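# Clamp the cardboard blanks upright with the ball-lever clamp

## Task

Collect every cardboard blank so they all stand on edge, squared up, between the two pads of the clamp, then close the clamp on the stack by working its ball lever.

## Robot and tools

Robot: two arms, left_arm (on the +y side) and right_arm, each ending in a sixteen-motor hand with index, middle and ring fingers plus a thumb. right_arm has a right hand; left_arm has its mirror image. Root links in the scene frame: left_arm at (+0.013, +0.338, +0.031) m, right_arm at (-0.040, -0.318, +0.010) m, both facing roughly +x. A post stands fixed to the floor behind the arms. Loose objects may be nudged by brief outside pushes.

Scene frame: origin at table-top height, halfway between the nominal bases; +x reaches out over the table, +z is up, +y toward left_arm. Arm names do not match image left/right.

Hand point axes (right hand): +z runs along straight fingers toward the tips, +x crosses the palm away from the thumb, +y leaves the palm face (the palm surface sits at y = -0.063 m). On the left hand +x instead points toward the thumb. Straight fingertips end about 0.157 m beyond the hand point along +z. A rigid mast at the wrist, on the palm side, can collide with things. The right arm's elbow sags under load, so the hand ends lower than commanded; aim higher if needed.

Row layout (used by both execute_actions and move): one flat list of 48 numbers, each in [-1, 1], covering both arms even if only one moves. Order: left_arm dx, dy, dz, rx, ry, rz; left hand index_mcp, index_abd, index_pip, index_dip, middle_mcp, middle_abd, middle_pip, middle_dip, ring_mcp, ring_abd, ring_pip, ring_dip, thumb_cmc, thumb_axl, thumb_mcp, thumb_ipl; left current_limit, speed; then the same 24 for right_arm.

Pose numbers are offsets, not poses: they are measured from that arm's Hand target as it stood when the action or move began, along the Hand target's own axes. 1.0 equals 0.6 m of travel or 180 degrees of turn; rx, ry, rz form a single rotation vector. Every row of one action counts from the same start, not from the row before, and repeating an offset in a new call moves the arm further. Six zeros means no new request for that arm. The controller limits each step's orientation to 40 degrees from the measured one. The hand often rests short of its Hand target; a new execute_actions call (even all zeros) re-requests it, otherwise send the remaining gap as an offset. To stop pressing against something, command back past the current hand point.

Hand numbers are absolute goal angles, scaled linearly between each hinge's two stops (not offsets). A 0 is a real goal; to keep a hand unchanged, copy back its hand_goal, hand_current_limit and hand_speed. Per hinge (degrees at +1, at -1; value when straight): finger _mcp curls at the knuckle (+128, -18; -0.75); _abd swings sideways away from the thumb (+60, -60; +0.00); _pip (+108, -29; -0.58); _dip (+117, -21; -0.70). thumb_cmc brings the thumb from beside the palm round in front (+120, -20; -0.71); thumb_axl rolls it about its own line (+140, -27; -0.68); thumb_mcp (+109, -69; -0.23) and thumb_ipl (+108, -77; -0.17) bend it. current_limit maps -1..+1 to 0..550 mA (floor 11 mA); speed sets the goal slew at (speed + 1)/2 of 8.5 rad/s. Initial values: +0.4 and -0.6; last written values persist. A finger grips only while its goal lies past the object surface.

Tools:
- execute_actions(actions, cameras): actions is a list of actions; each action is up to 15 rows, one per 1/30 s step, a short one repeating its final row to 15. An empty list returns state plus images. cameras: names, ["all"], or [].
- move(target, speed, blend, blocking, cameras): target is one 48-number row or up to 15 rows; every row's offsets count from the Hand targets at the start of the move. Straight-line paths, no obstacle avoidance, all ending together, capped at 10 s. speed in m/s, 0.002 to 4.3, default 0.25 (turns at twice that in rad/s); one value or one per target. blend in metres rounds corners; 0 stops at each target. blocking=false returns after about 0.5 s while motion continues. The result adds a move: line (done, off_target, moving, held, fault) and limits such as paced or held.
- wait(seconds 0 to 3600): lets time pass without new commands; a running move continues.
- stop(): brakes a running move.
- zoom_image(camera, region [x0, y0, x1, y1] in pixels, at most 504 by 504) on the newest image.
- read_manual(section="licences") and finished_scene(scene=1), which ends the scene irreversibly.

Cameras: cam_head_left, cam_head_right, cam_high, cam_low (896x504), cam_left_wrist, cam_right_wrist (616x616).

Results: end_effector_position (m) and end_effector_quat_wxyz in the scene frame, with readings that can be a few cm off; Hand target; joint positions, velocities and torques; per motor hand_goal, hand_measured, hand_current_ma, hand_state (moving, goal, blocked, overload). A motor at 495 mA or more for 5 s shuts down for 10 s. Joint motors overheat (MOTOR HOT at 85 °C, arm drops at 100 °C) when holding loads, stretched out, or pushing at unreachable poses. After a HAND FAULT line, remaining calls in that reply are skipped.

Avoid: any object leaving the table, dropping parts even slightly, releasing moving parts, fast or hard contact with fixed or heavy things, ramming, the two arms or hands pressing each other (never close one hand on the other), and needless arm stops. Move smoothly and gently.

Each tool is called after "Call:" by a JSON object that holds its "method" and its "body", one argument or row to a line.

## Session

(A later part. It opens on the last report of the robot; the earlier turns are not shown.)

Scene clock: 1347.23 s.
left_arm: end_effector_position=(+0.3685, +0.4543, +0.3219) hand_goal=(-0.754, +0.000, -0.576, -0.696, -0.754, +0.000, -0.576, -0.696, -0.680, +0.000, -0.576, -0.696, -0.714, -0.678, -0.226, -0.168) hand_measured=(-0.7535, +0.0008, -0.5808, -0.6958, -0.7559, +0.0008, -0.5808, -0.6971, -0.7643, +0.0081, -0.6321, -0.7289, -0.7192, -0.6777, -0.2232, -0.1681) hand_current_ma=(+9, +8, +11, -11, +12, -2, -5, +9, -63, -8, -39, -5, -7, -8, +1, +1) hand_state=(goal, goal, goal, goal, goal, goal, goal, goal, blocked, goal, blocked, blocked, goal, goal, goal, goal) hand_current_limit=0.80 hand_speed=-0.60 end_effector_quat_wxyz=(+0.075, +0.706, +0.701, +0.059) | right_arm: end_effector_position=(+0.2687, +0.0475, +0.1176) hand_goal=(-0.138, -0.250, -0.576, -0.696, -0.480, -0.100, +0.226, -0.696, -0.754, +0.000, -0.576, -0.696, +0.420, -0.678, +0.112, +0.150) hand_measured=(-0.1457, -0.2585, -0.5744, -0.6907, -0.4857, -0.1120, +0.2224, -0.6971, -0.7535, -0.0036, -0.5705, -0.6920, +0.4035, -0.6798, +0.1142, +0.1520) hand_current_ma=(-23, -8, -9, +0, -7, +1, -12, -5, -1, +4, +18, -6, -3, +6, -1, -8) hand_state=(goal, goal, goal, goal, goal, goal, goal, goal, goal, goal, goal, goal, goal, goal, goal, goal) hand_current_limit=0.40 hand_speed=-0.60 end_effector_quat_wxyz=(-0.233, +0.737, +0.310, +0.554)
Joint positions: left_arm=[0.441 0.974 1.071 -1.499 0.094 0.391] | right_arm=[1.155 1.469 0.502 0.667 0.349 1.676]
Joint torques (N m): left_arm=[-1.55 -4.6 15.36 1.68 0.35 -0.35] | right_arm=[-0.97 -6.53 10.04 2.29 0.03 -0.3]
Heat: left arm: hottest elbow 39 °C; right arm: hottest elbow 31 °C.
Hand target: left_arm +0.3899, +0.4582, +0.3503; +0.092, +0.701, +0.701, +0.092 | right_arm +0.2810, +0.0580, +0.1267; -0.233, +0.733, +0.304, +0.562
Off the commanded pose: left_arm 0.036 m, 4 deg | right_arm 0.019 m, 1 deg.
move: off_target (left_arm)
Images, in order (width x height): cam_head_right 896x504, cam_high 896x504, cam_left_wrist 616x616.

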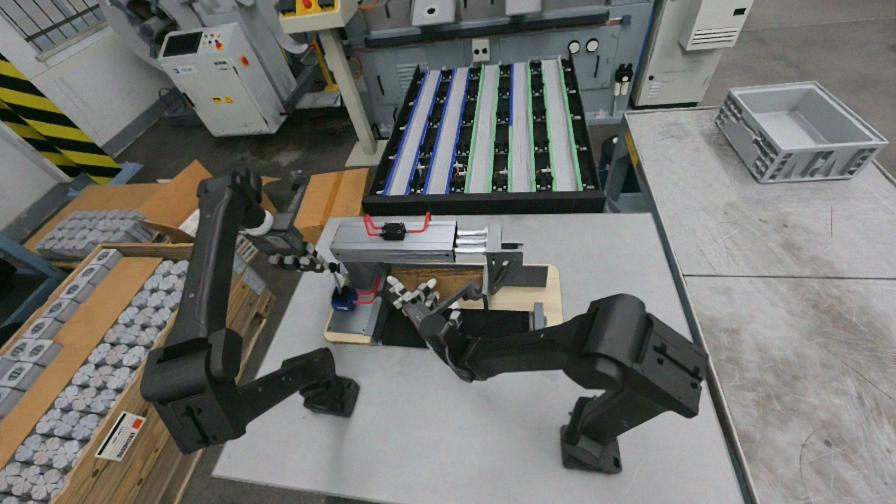

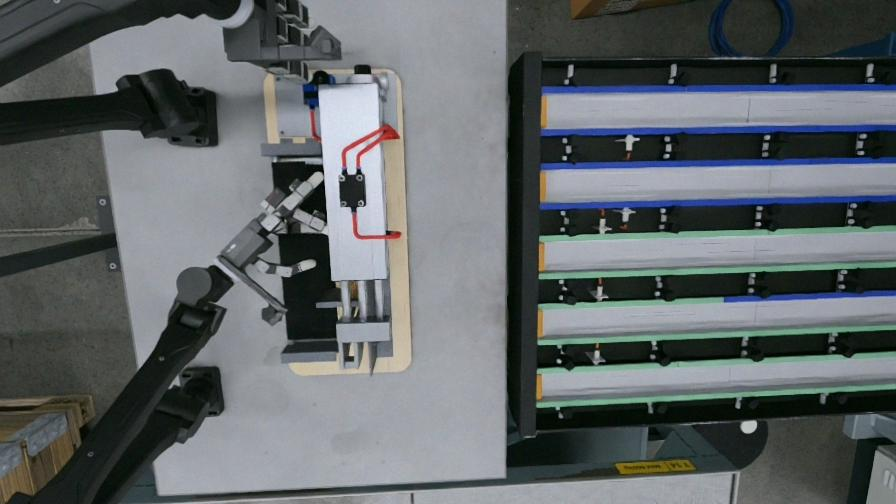

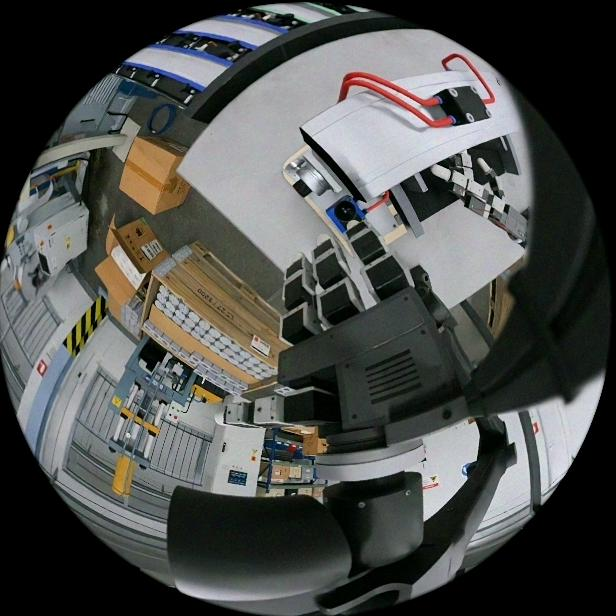

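Call:
{"method": "move", "body": {
  "target": [0,0.014,0.0,0,0,0,-0.754,0,-0.576,-0.696,-0.754,0,-0.576,-0.696,-0.66,0,-0.576,-0.696,-0.714,-0.678,-0.226,-0.168,0.8,-0.6,0,0,0,0,0,0,-0.137,-0.25,-0.576,-0.696,-0.479,-0.1,0.226,-0.696,-0.754,0,-0.576,-0.696,0.42,-0.678,0.112,0.15,0.4,-0.6],
  "speed": 0.03,
  "cameras": ["cam_head_right","cam_high","cam_left_wrist"]
}}

Call:
{"method": "zoom_image", "body": {
  "camera": "cam_high",
  "region": [200, 20, 400, 180]
}}

Call:
{"method": "zoom_image", "body": {
  "camera": "cam_head_right",
  "region": [260, 220, 400, 340]
}}

Scene clock: 1358.43 s.
left_arm: end_effector_position=(+0.3747, +0.4541, +0.3227) hand_goal=(-0.754, +0.000, -0.576, -0.696, -0.754, +0.000, -0.576, -0.696, -0.660, +0.000, -0.576, -0.696, -0.714, -0.678, -0.226, -0.168) hand_measured=(-0.7547, +0.0008, -0.5808, -0.6958, -0.7559, +0.0008, -0.5808, -0.6971, -0.7752, +0.0110, -0.6540, -0.7429, -0.7192, -0.6777, -0.2222, -0.1672) hand_current_ma=(+1, +7, +7, -9, +7, +0, -4, +11, -124, -6, -59, -19, -8, +2, -5, +1) hand_state=(goal, goal, goal, goal, goal, goal, goal, goal, blocked, goal, blocked, blocked, goal, goal, goal, goal) hand_current_limit=0.80 hand_speed=-0.60 end_effector_quat_wxyz=(+0.073, +0.708, +0.700, +0.058) | right_arm: end_effector_position=(+0.2687, +0.0475, +0.1176) hand_goal=(-0.138, -0.250, -0.576, -0.696, -0.480, -0.100, +0.226, -0.696, -0.754, +0.000, -0.576, -0.696, +0.420, -0.678, +0.112, +0.150) hand_measured=(-0.1457, -0.2585, -0.5731, -0.6907, -0.4869, -0.1106, +0.2237, -0.6971, -0.7535, -0.0051, -0.5693, -0.6920, +0.4035, -0.6798, +0.1142, +0.1520) hand_current_ma=(-13, -21, -8, +0, -11, +0, -6, -8, +0, +8, +8, -2, -3, +5, +3, -1) hand_state=(goal, goal, goal, goal, goal, goal, goal, goal, goal, goal, goal, goal, goal, goal, goal, goal) hand_current_limit=0.40 hand_speed=-0.60 end_effector_quat_wxyz=(-0.233, +0.737, +0.310, +0.554)
Joint positions: left_arm=[0.431 0.993 1.085 -1.499 0.09 0.386] | right_arm=[1.155 1.469 0.502 0.667 0.349 1.676]
Joint torques (N m): left_arm=[-1.67 -4.66 15.64 1.76 0.41 -0.38] | right_arm=[-0.56 -6.59 9.83 2.29 0 -0.28]
Heat: left arm: hottest elbow 42 °C; right arm: hottest elbow 31 °C.
Hand target: left_arm +0.3980, +0.4582, +0.3525; +0.092, +0.701, +0.701, +0.092 | right_arm +0.2810, +0.0580, +0.1267; -0.233, +0.733, +0.304, +0.562
Off the commanded pose: left_arm 0.038 m, 5 deg | right_arm 0.019 m, 1 deg.
move: off_target (left_arm)

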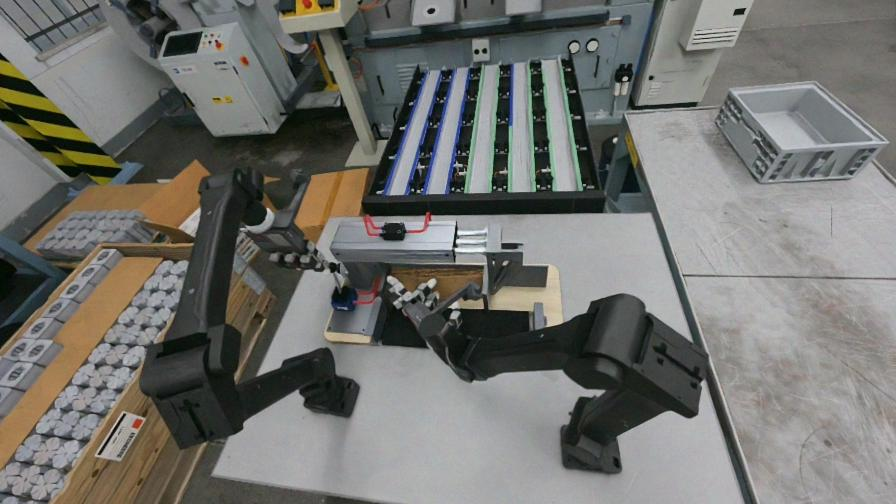

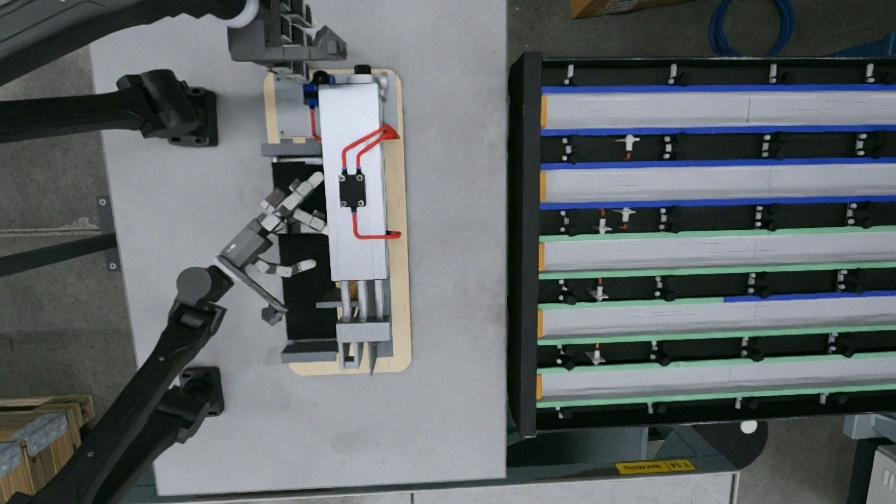

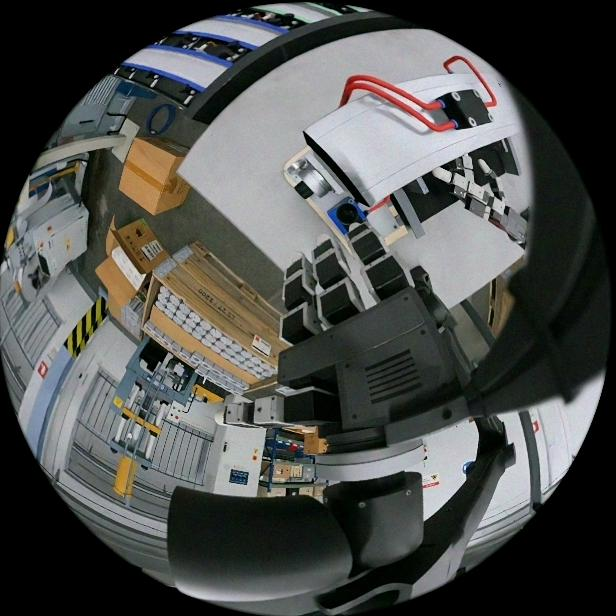

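Scaled by 2.520 from the camera's image (finer frame: 1280x720).

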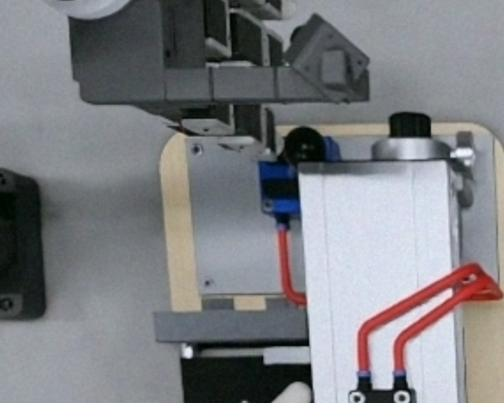

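Scaled by 3.600 from the camera's image (finer frame: 1280x720).

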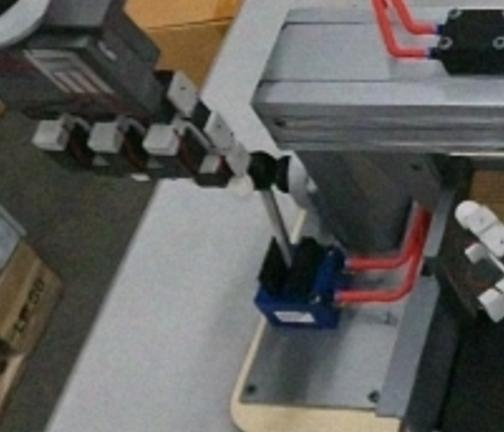

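Call:
{"method": "move", "body": {
  "target": [0,-0.158,-0.0423,0,0,0,-0.754,0,-0.576,-0.696,-0.754,0,-0.576,-0.696,-0.754,0,-0.576,-0.696,-0.714,-0.678,-0.226,-0.168,0.4,-0.6,-0.0122,-0.0471,-0.0455,0,0,0,-0.137,-0.25,-0.576,-0.696,-0.479,-0.1,0.226,-0.696,-0.754,0,-0.576,-0.696,0.42,-0.678,0.112,0.15,0.4,-0.6],
  "speed": 0.08,
  "cameras": ["cam_head_right","cam_high","cam_head_left","cam_right_wrist","cam_low"]
}}

Call:
{"method": "zoom_image", "body": {
  "camera": "cam_high",
  "region": [200, 20, 400, 180]
}}

Call:
{"method": "zoom_image", "body": {
  "camera": "cam_right_wrist",
  "region": [260, 80, 560, 380]
}}

Call:
{"method": "zoom_image", "body": {
  "camera": "cam_head_left",
  "region": [320, 230, 560, 370]
}}

Scene clock: 1371.03 s.
left_arm: end_effector_position=(+0.3040, +0.4567, +0.3530) hand_goal=(-0.754, +0.000, -0.576, -0.696, -0.754, +0.000, -0.576, -0.696, -0.754, +0.000, -0.576, -0.696, -0.714, -0.678, -0.226, -0.168) hand_measured=(-0.7559, +0.0008, -0.5808, -0.6958, -0.7571, +0.0008, -0.5808, -0.6971, -0.7595, +0.0066, -0.5808, -0.7009, -0.7192, -0.6777, -0.2222, -0.1672) hand_current_ma=(+4, +10, +7, -9, +7, -4, -4, +10, +1, +1, -12, +1, -9, +2, -5, -2) hand_state=(goal, goal, goal, goal, goal, goal, goal, goal, goal, goal, goal, goal, goal, goal, goal, goal) hand_current_limit=0.40 hand_speed=-0.60 end_effector_quat_wxyz=(+0.093, +0.702, +0.700, +0.094) | right_arm: end_effector_position=(+0.2462, +0.0538, +0.1198) hand_goal=(-0.138, -0.250, -0.576, -0.696, -0.480, -0.100, +0.226, -0.696, -0.754, +0.000, -0.576, -0.696, +0.420, -0.678, +0.112, +0.150) hand_measured=(-0.1457, -0.2600, -0.5731, -0.6907, -0.4857, -0.1120, +0.2224, -0.6971, -0.7535, -0.0036, -0.5693, -0.6920, +0.4035, -0.6798, +0.1142, +0.1520) hand_current_ma=(-3, -9, +0, +1, -14, +8, -6, -11, +1, +4, -5, -6, -12, +15, +5, +2) hand_state=(goal, goal, goal, goal, goal, goal, goal, goal, goal, goal, goal, goal, goal, goal, goal, goal) hand_current_limit=0.40 hand_speed=-0.60 end_effector_quat_wxyz=(-0.225, +0.736, +0.305, +0.561)
Joint positions: left_arm=[0.584 0.784 1.031 -1.587 0.134 0.521] | right_arm=[1.232 1.469 0.502 0.664 0.444 1.692]
Joint torques (N m): left_arm=[1.14 -3.19 10.41 0.32 0.35 0.02] | right_arm=[2.2 -8.82 7.35 1.81 0.33 -0.16]
Heat: left arm: hottest elbow 41 °C; right arm: hottest elbow 31 °C.
Hand target: left_arm +0.2999, +0.4581, +0.3524; +0.092, +0.701, +0.701, +0.092 | right_arm +0.2411, +0.0579, +0.1266; -0.233, +0.733, +0.304, +0.562
Off the commanded pose: left_arm 0.004 m, 0 deg | right_arm 0.010 m, 1 deg.
move: done
Images, in order (width x height): cam_head_left 896x504, cam_head_right 896x504, cam_high 896x504, cam_low 896x504, cam_right_wrist 616x616.

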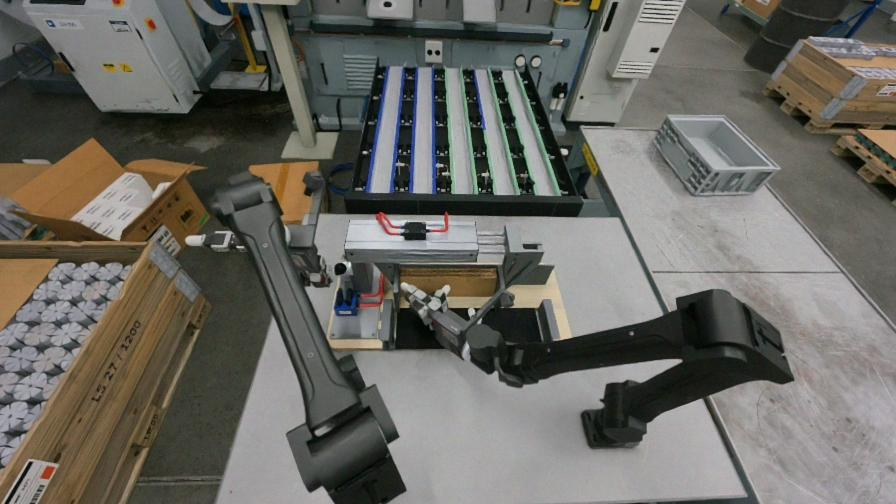

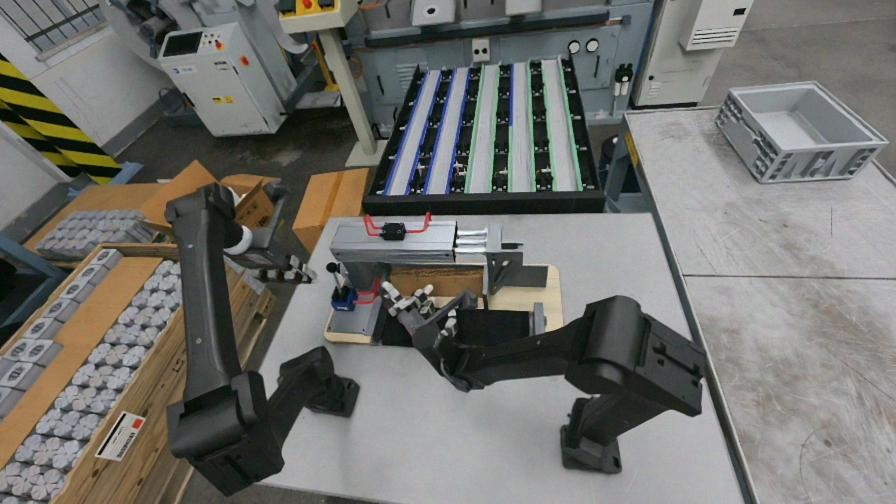

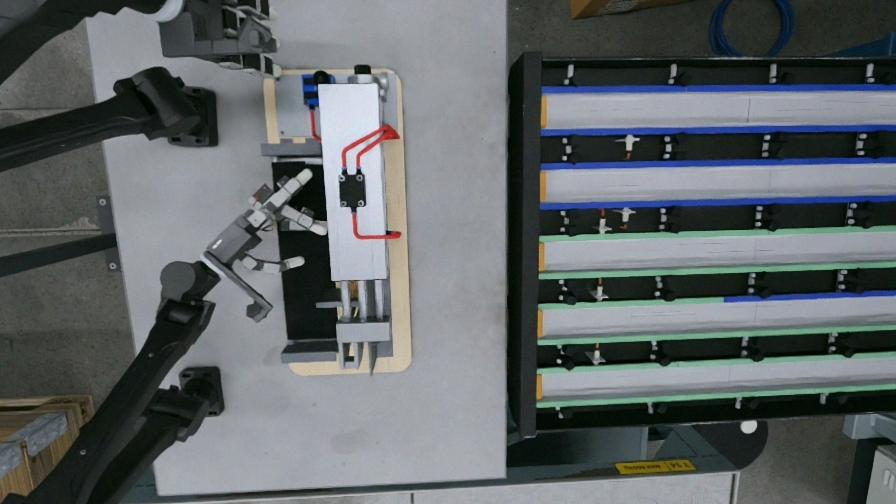

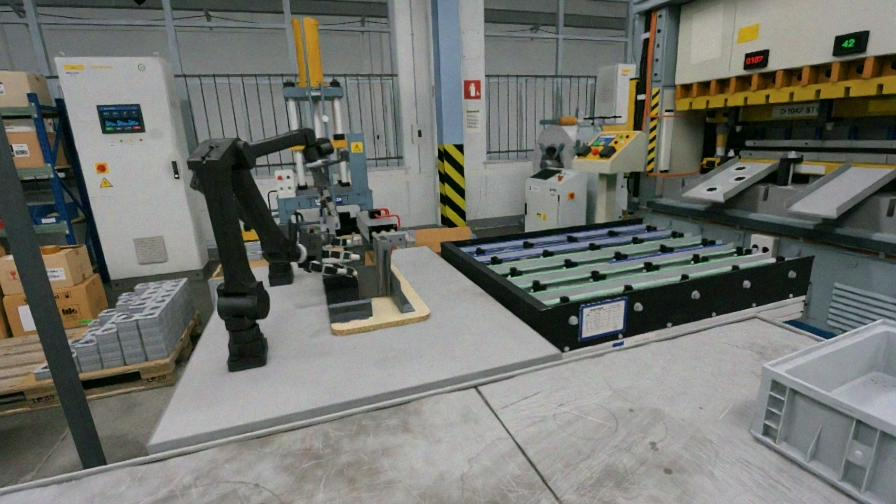

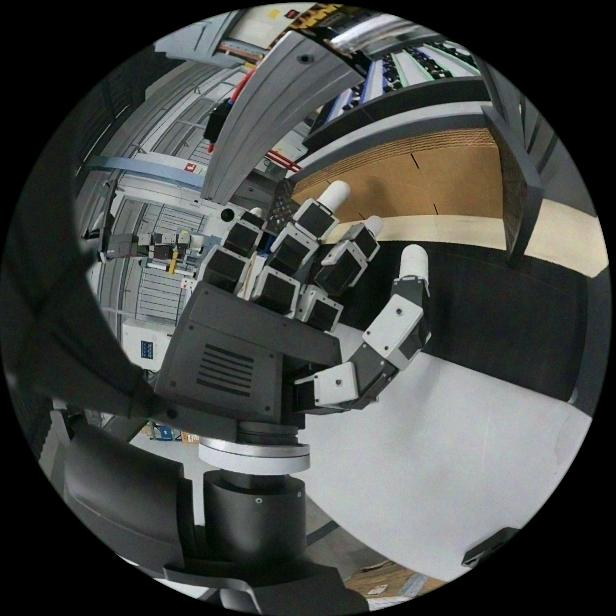

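Scaled by 2.520 from the camera's image (finer frame: 1280x720).

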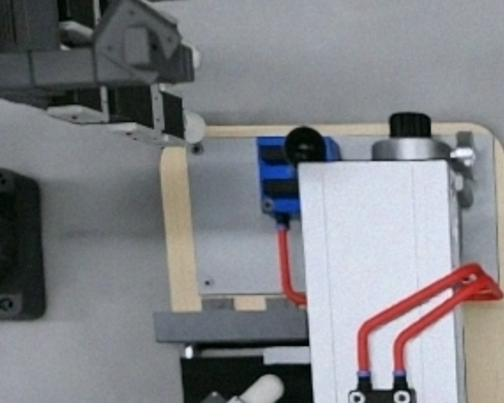

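Scaled by 1.680 from the camera's image (finer frame: 880x880).

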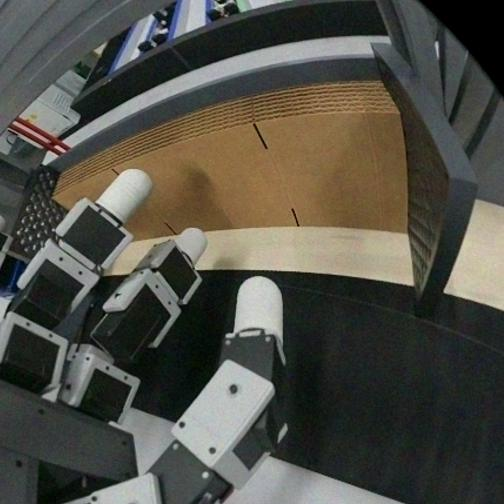

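Scaled by 2.100 from the camera's image (finer frame: 1280x720).

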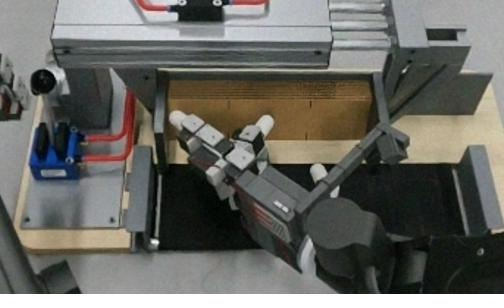

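Call:
{"method": "move", "body": {
  "target": [0,0.0,-0.1,0,0,0,-0.754,0,-0.576,-0.696,-0.754,0,-0.576,-0.696,-0.754,0,-0.576,-0.696,-0.714,-0.678,-0.226,-0.168,0.4,-0.6,0.1105,-0.0707,-0.1028,0,0,0,-0.137,-0.25,-0.576,-0.696,-0.479,-0.1,0.226,-0.696,-0.754,0,-0.576,-0.696,0.42,-0.678,0.112,0.15,0.4,-0.6],
  "speed": 0.15,
  "cameras": ["cam_head_left","cam_right_wrist","cam_high"]
}}

Call:
{"method": "zoom_image", "body": {
  "camera": "cam_head_left",
  "region": [320, 230, 560, 370]
}}

Call:
{"method": "zoom_image", "body": {
  "camera": "cam_right_wrist",
  "region": [260, 60, 560, 360]
}}

Scene clock: 1385.00 s.
left_arm: end_effector_position=(+0.2860, +0.4551, +0.3897) hand_goal=(-0.754, +0.000, -0.576, -0.696, -0.754, +0.000, -0.576, -0.696, -0.754, +0.000, -0.576, -0.696, -0.714, -0.678, -0.226, -0.168) hand_measured=(-0.7547, +0.0008, -0.5808, -0.6958, -0.7583, +0.0008, -0.5795, -0.6971, -0.7595, +0.0066, -0.5808, -0.7009, -0.7192, -0.6777, -0.2232, -0.1681) hand_current_ma=(+11, +8, +9, -9, +10, +5, +2, +9, +1, -5, -10, -1, -9, -1, -3, +0) hand_state=(goal, goal, goal, goal, goal, goal, goal, goal, goal, goal, goal, goal, goal, goal, goal, goal) hand_current_limit=0.40 hand_speed=-0.60 end_effector_quat_wxyz=(+0.094, +0.699, +0.702, +0.096) | right_arm: end_effector_position=(+0.1844, +0.0415, +0.1838) hand_goal=(-0.138, -0.250, -0.576, -0.696, -0.480, -0.100, +0.226, -0.696, -0.754, +0.000, -0.576, -0.696, +0.420, -0.678, +0.112, +0.150) hand_measured=(-0.1457, -0.2600, -0.5731, -0.6907, -0.4869, -0.1120, +0.2224, -0.6971, -0.7607, -0.0051, -0.5693, -0.6920, +0.4035, -0.6798, +0.1142, +0.1511) hand_current_ma=(-5, -11, +6, +1, -7, +0, -2, -2, -9, +8, -1, -7, -8, +5, +1, -1) hand_state=(goal, goal, goal, goal, goal, goal, goal, goal, goal, goal, goal, goal, goal, goal, goal, goal) hand_current_limit=0.40 hand_speed=-0.60 end_effector_quat_wxyz=(-0.212, +0.741, +0.315, +0.554)
Joint positions: left_arm=[0.625 0.77 1.125 -1.696 0.142 0.555] | right_arm=[1.408 1.191 0.523 0.299 0.612 1.754]
Joint torques (N m): left_arm=[1.26 -2.67 13.71 0.31 0.36 0.03] | right_arm=[1.61 -6.42 11.96 1.81 0.46 -0.09]
Heat: left arm: hottest elbow 40 °C; right arm: hottest elbow 31 °C.
Hand target: left_arm +0.2845, +0.4582, +0.4105; +0.092, +0.701, +0.701, +0.092 | right_arm +0.1812, +0.0579, +0.2067; -0.233, +0.733, +0.304, +0.562
Off the commanded pose: left_arm 0.021 m, 1 deg | right_arm 0.028 m, 3 deg.
joint sent to its limit (left arm) — joint 4 (wrist pitch), lower limit. The joint targets are off in orientation, not in position.
move: off_target (left_arm, right_arm)
Images, in order (width x height): cam_head_left 896x504, cam_high 896x504, cam_right_wrist 616x616.

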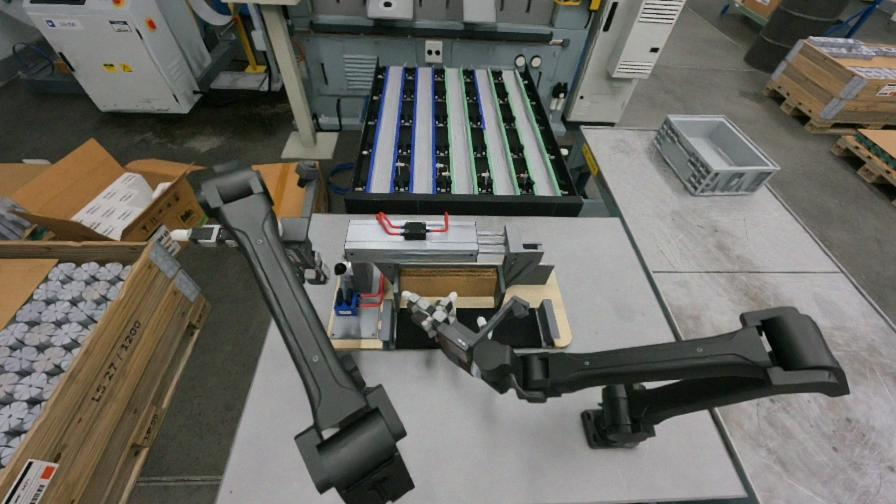

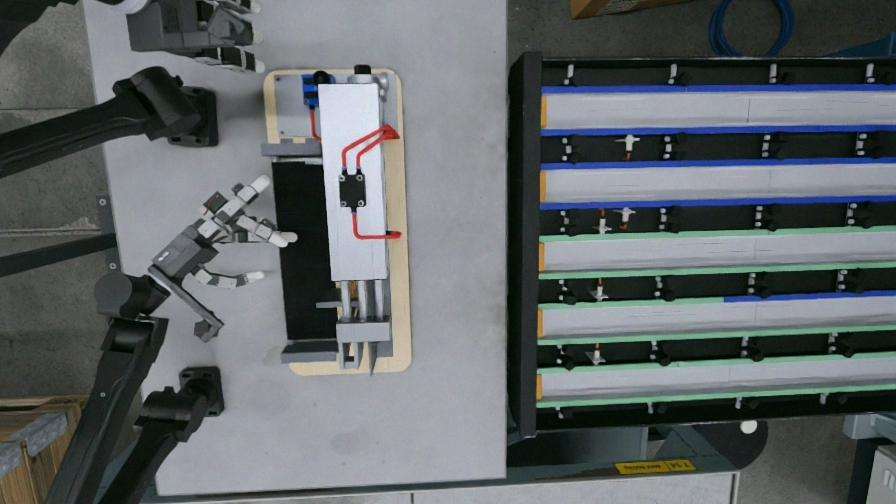

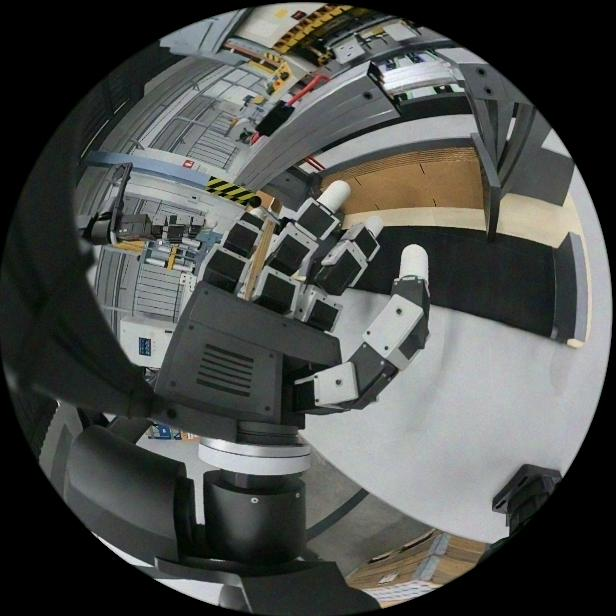

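Scaled by 2.100 from the camera's image (finer frame: 1280x720).

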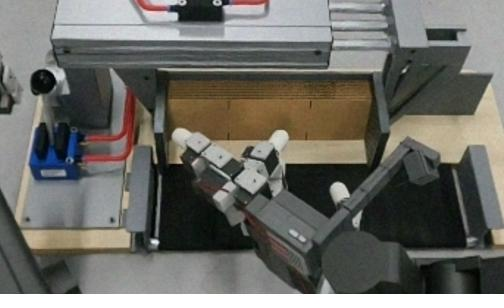

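Scaled by 1.680 from the camera's image (finer frame: 880x880).

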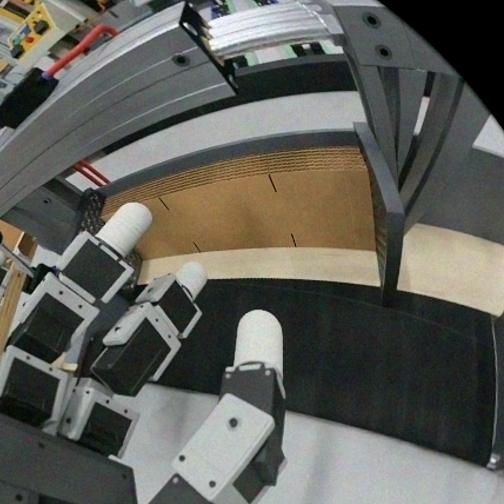

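All seven blanks are upright and square against the fence, and they are clamped between both pads. The lever is thrown to its stop, and both hands are clear of the clamp.

Call:
{"method": "finished_scene", "body": {

}}

The scene is finished: the task was done.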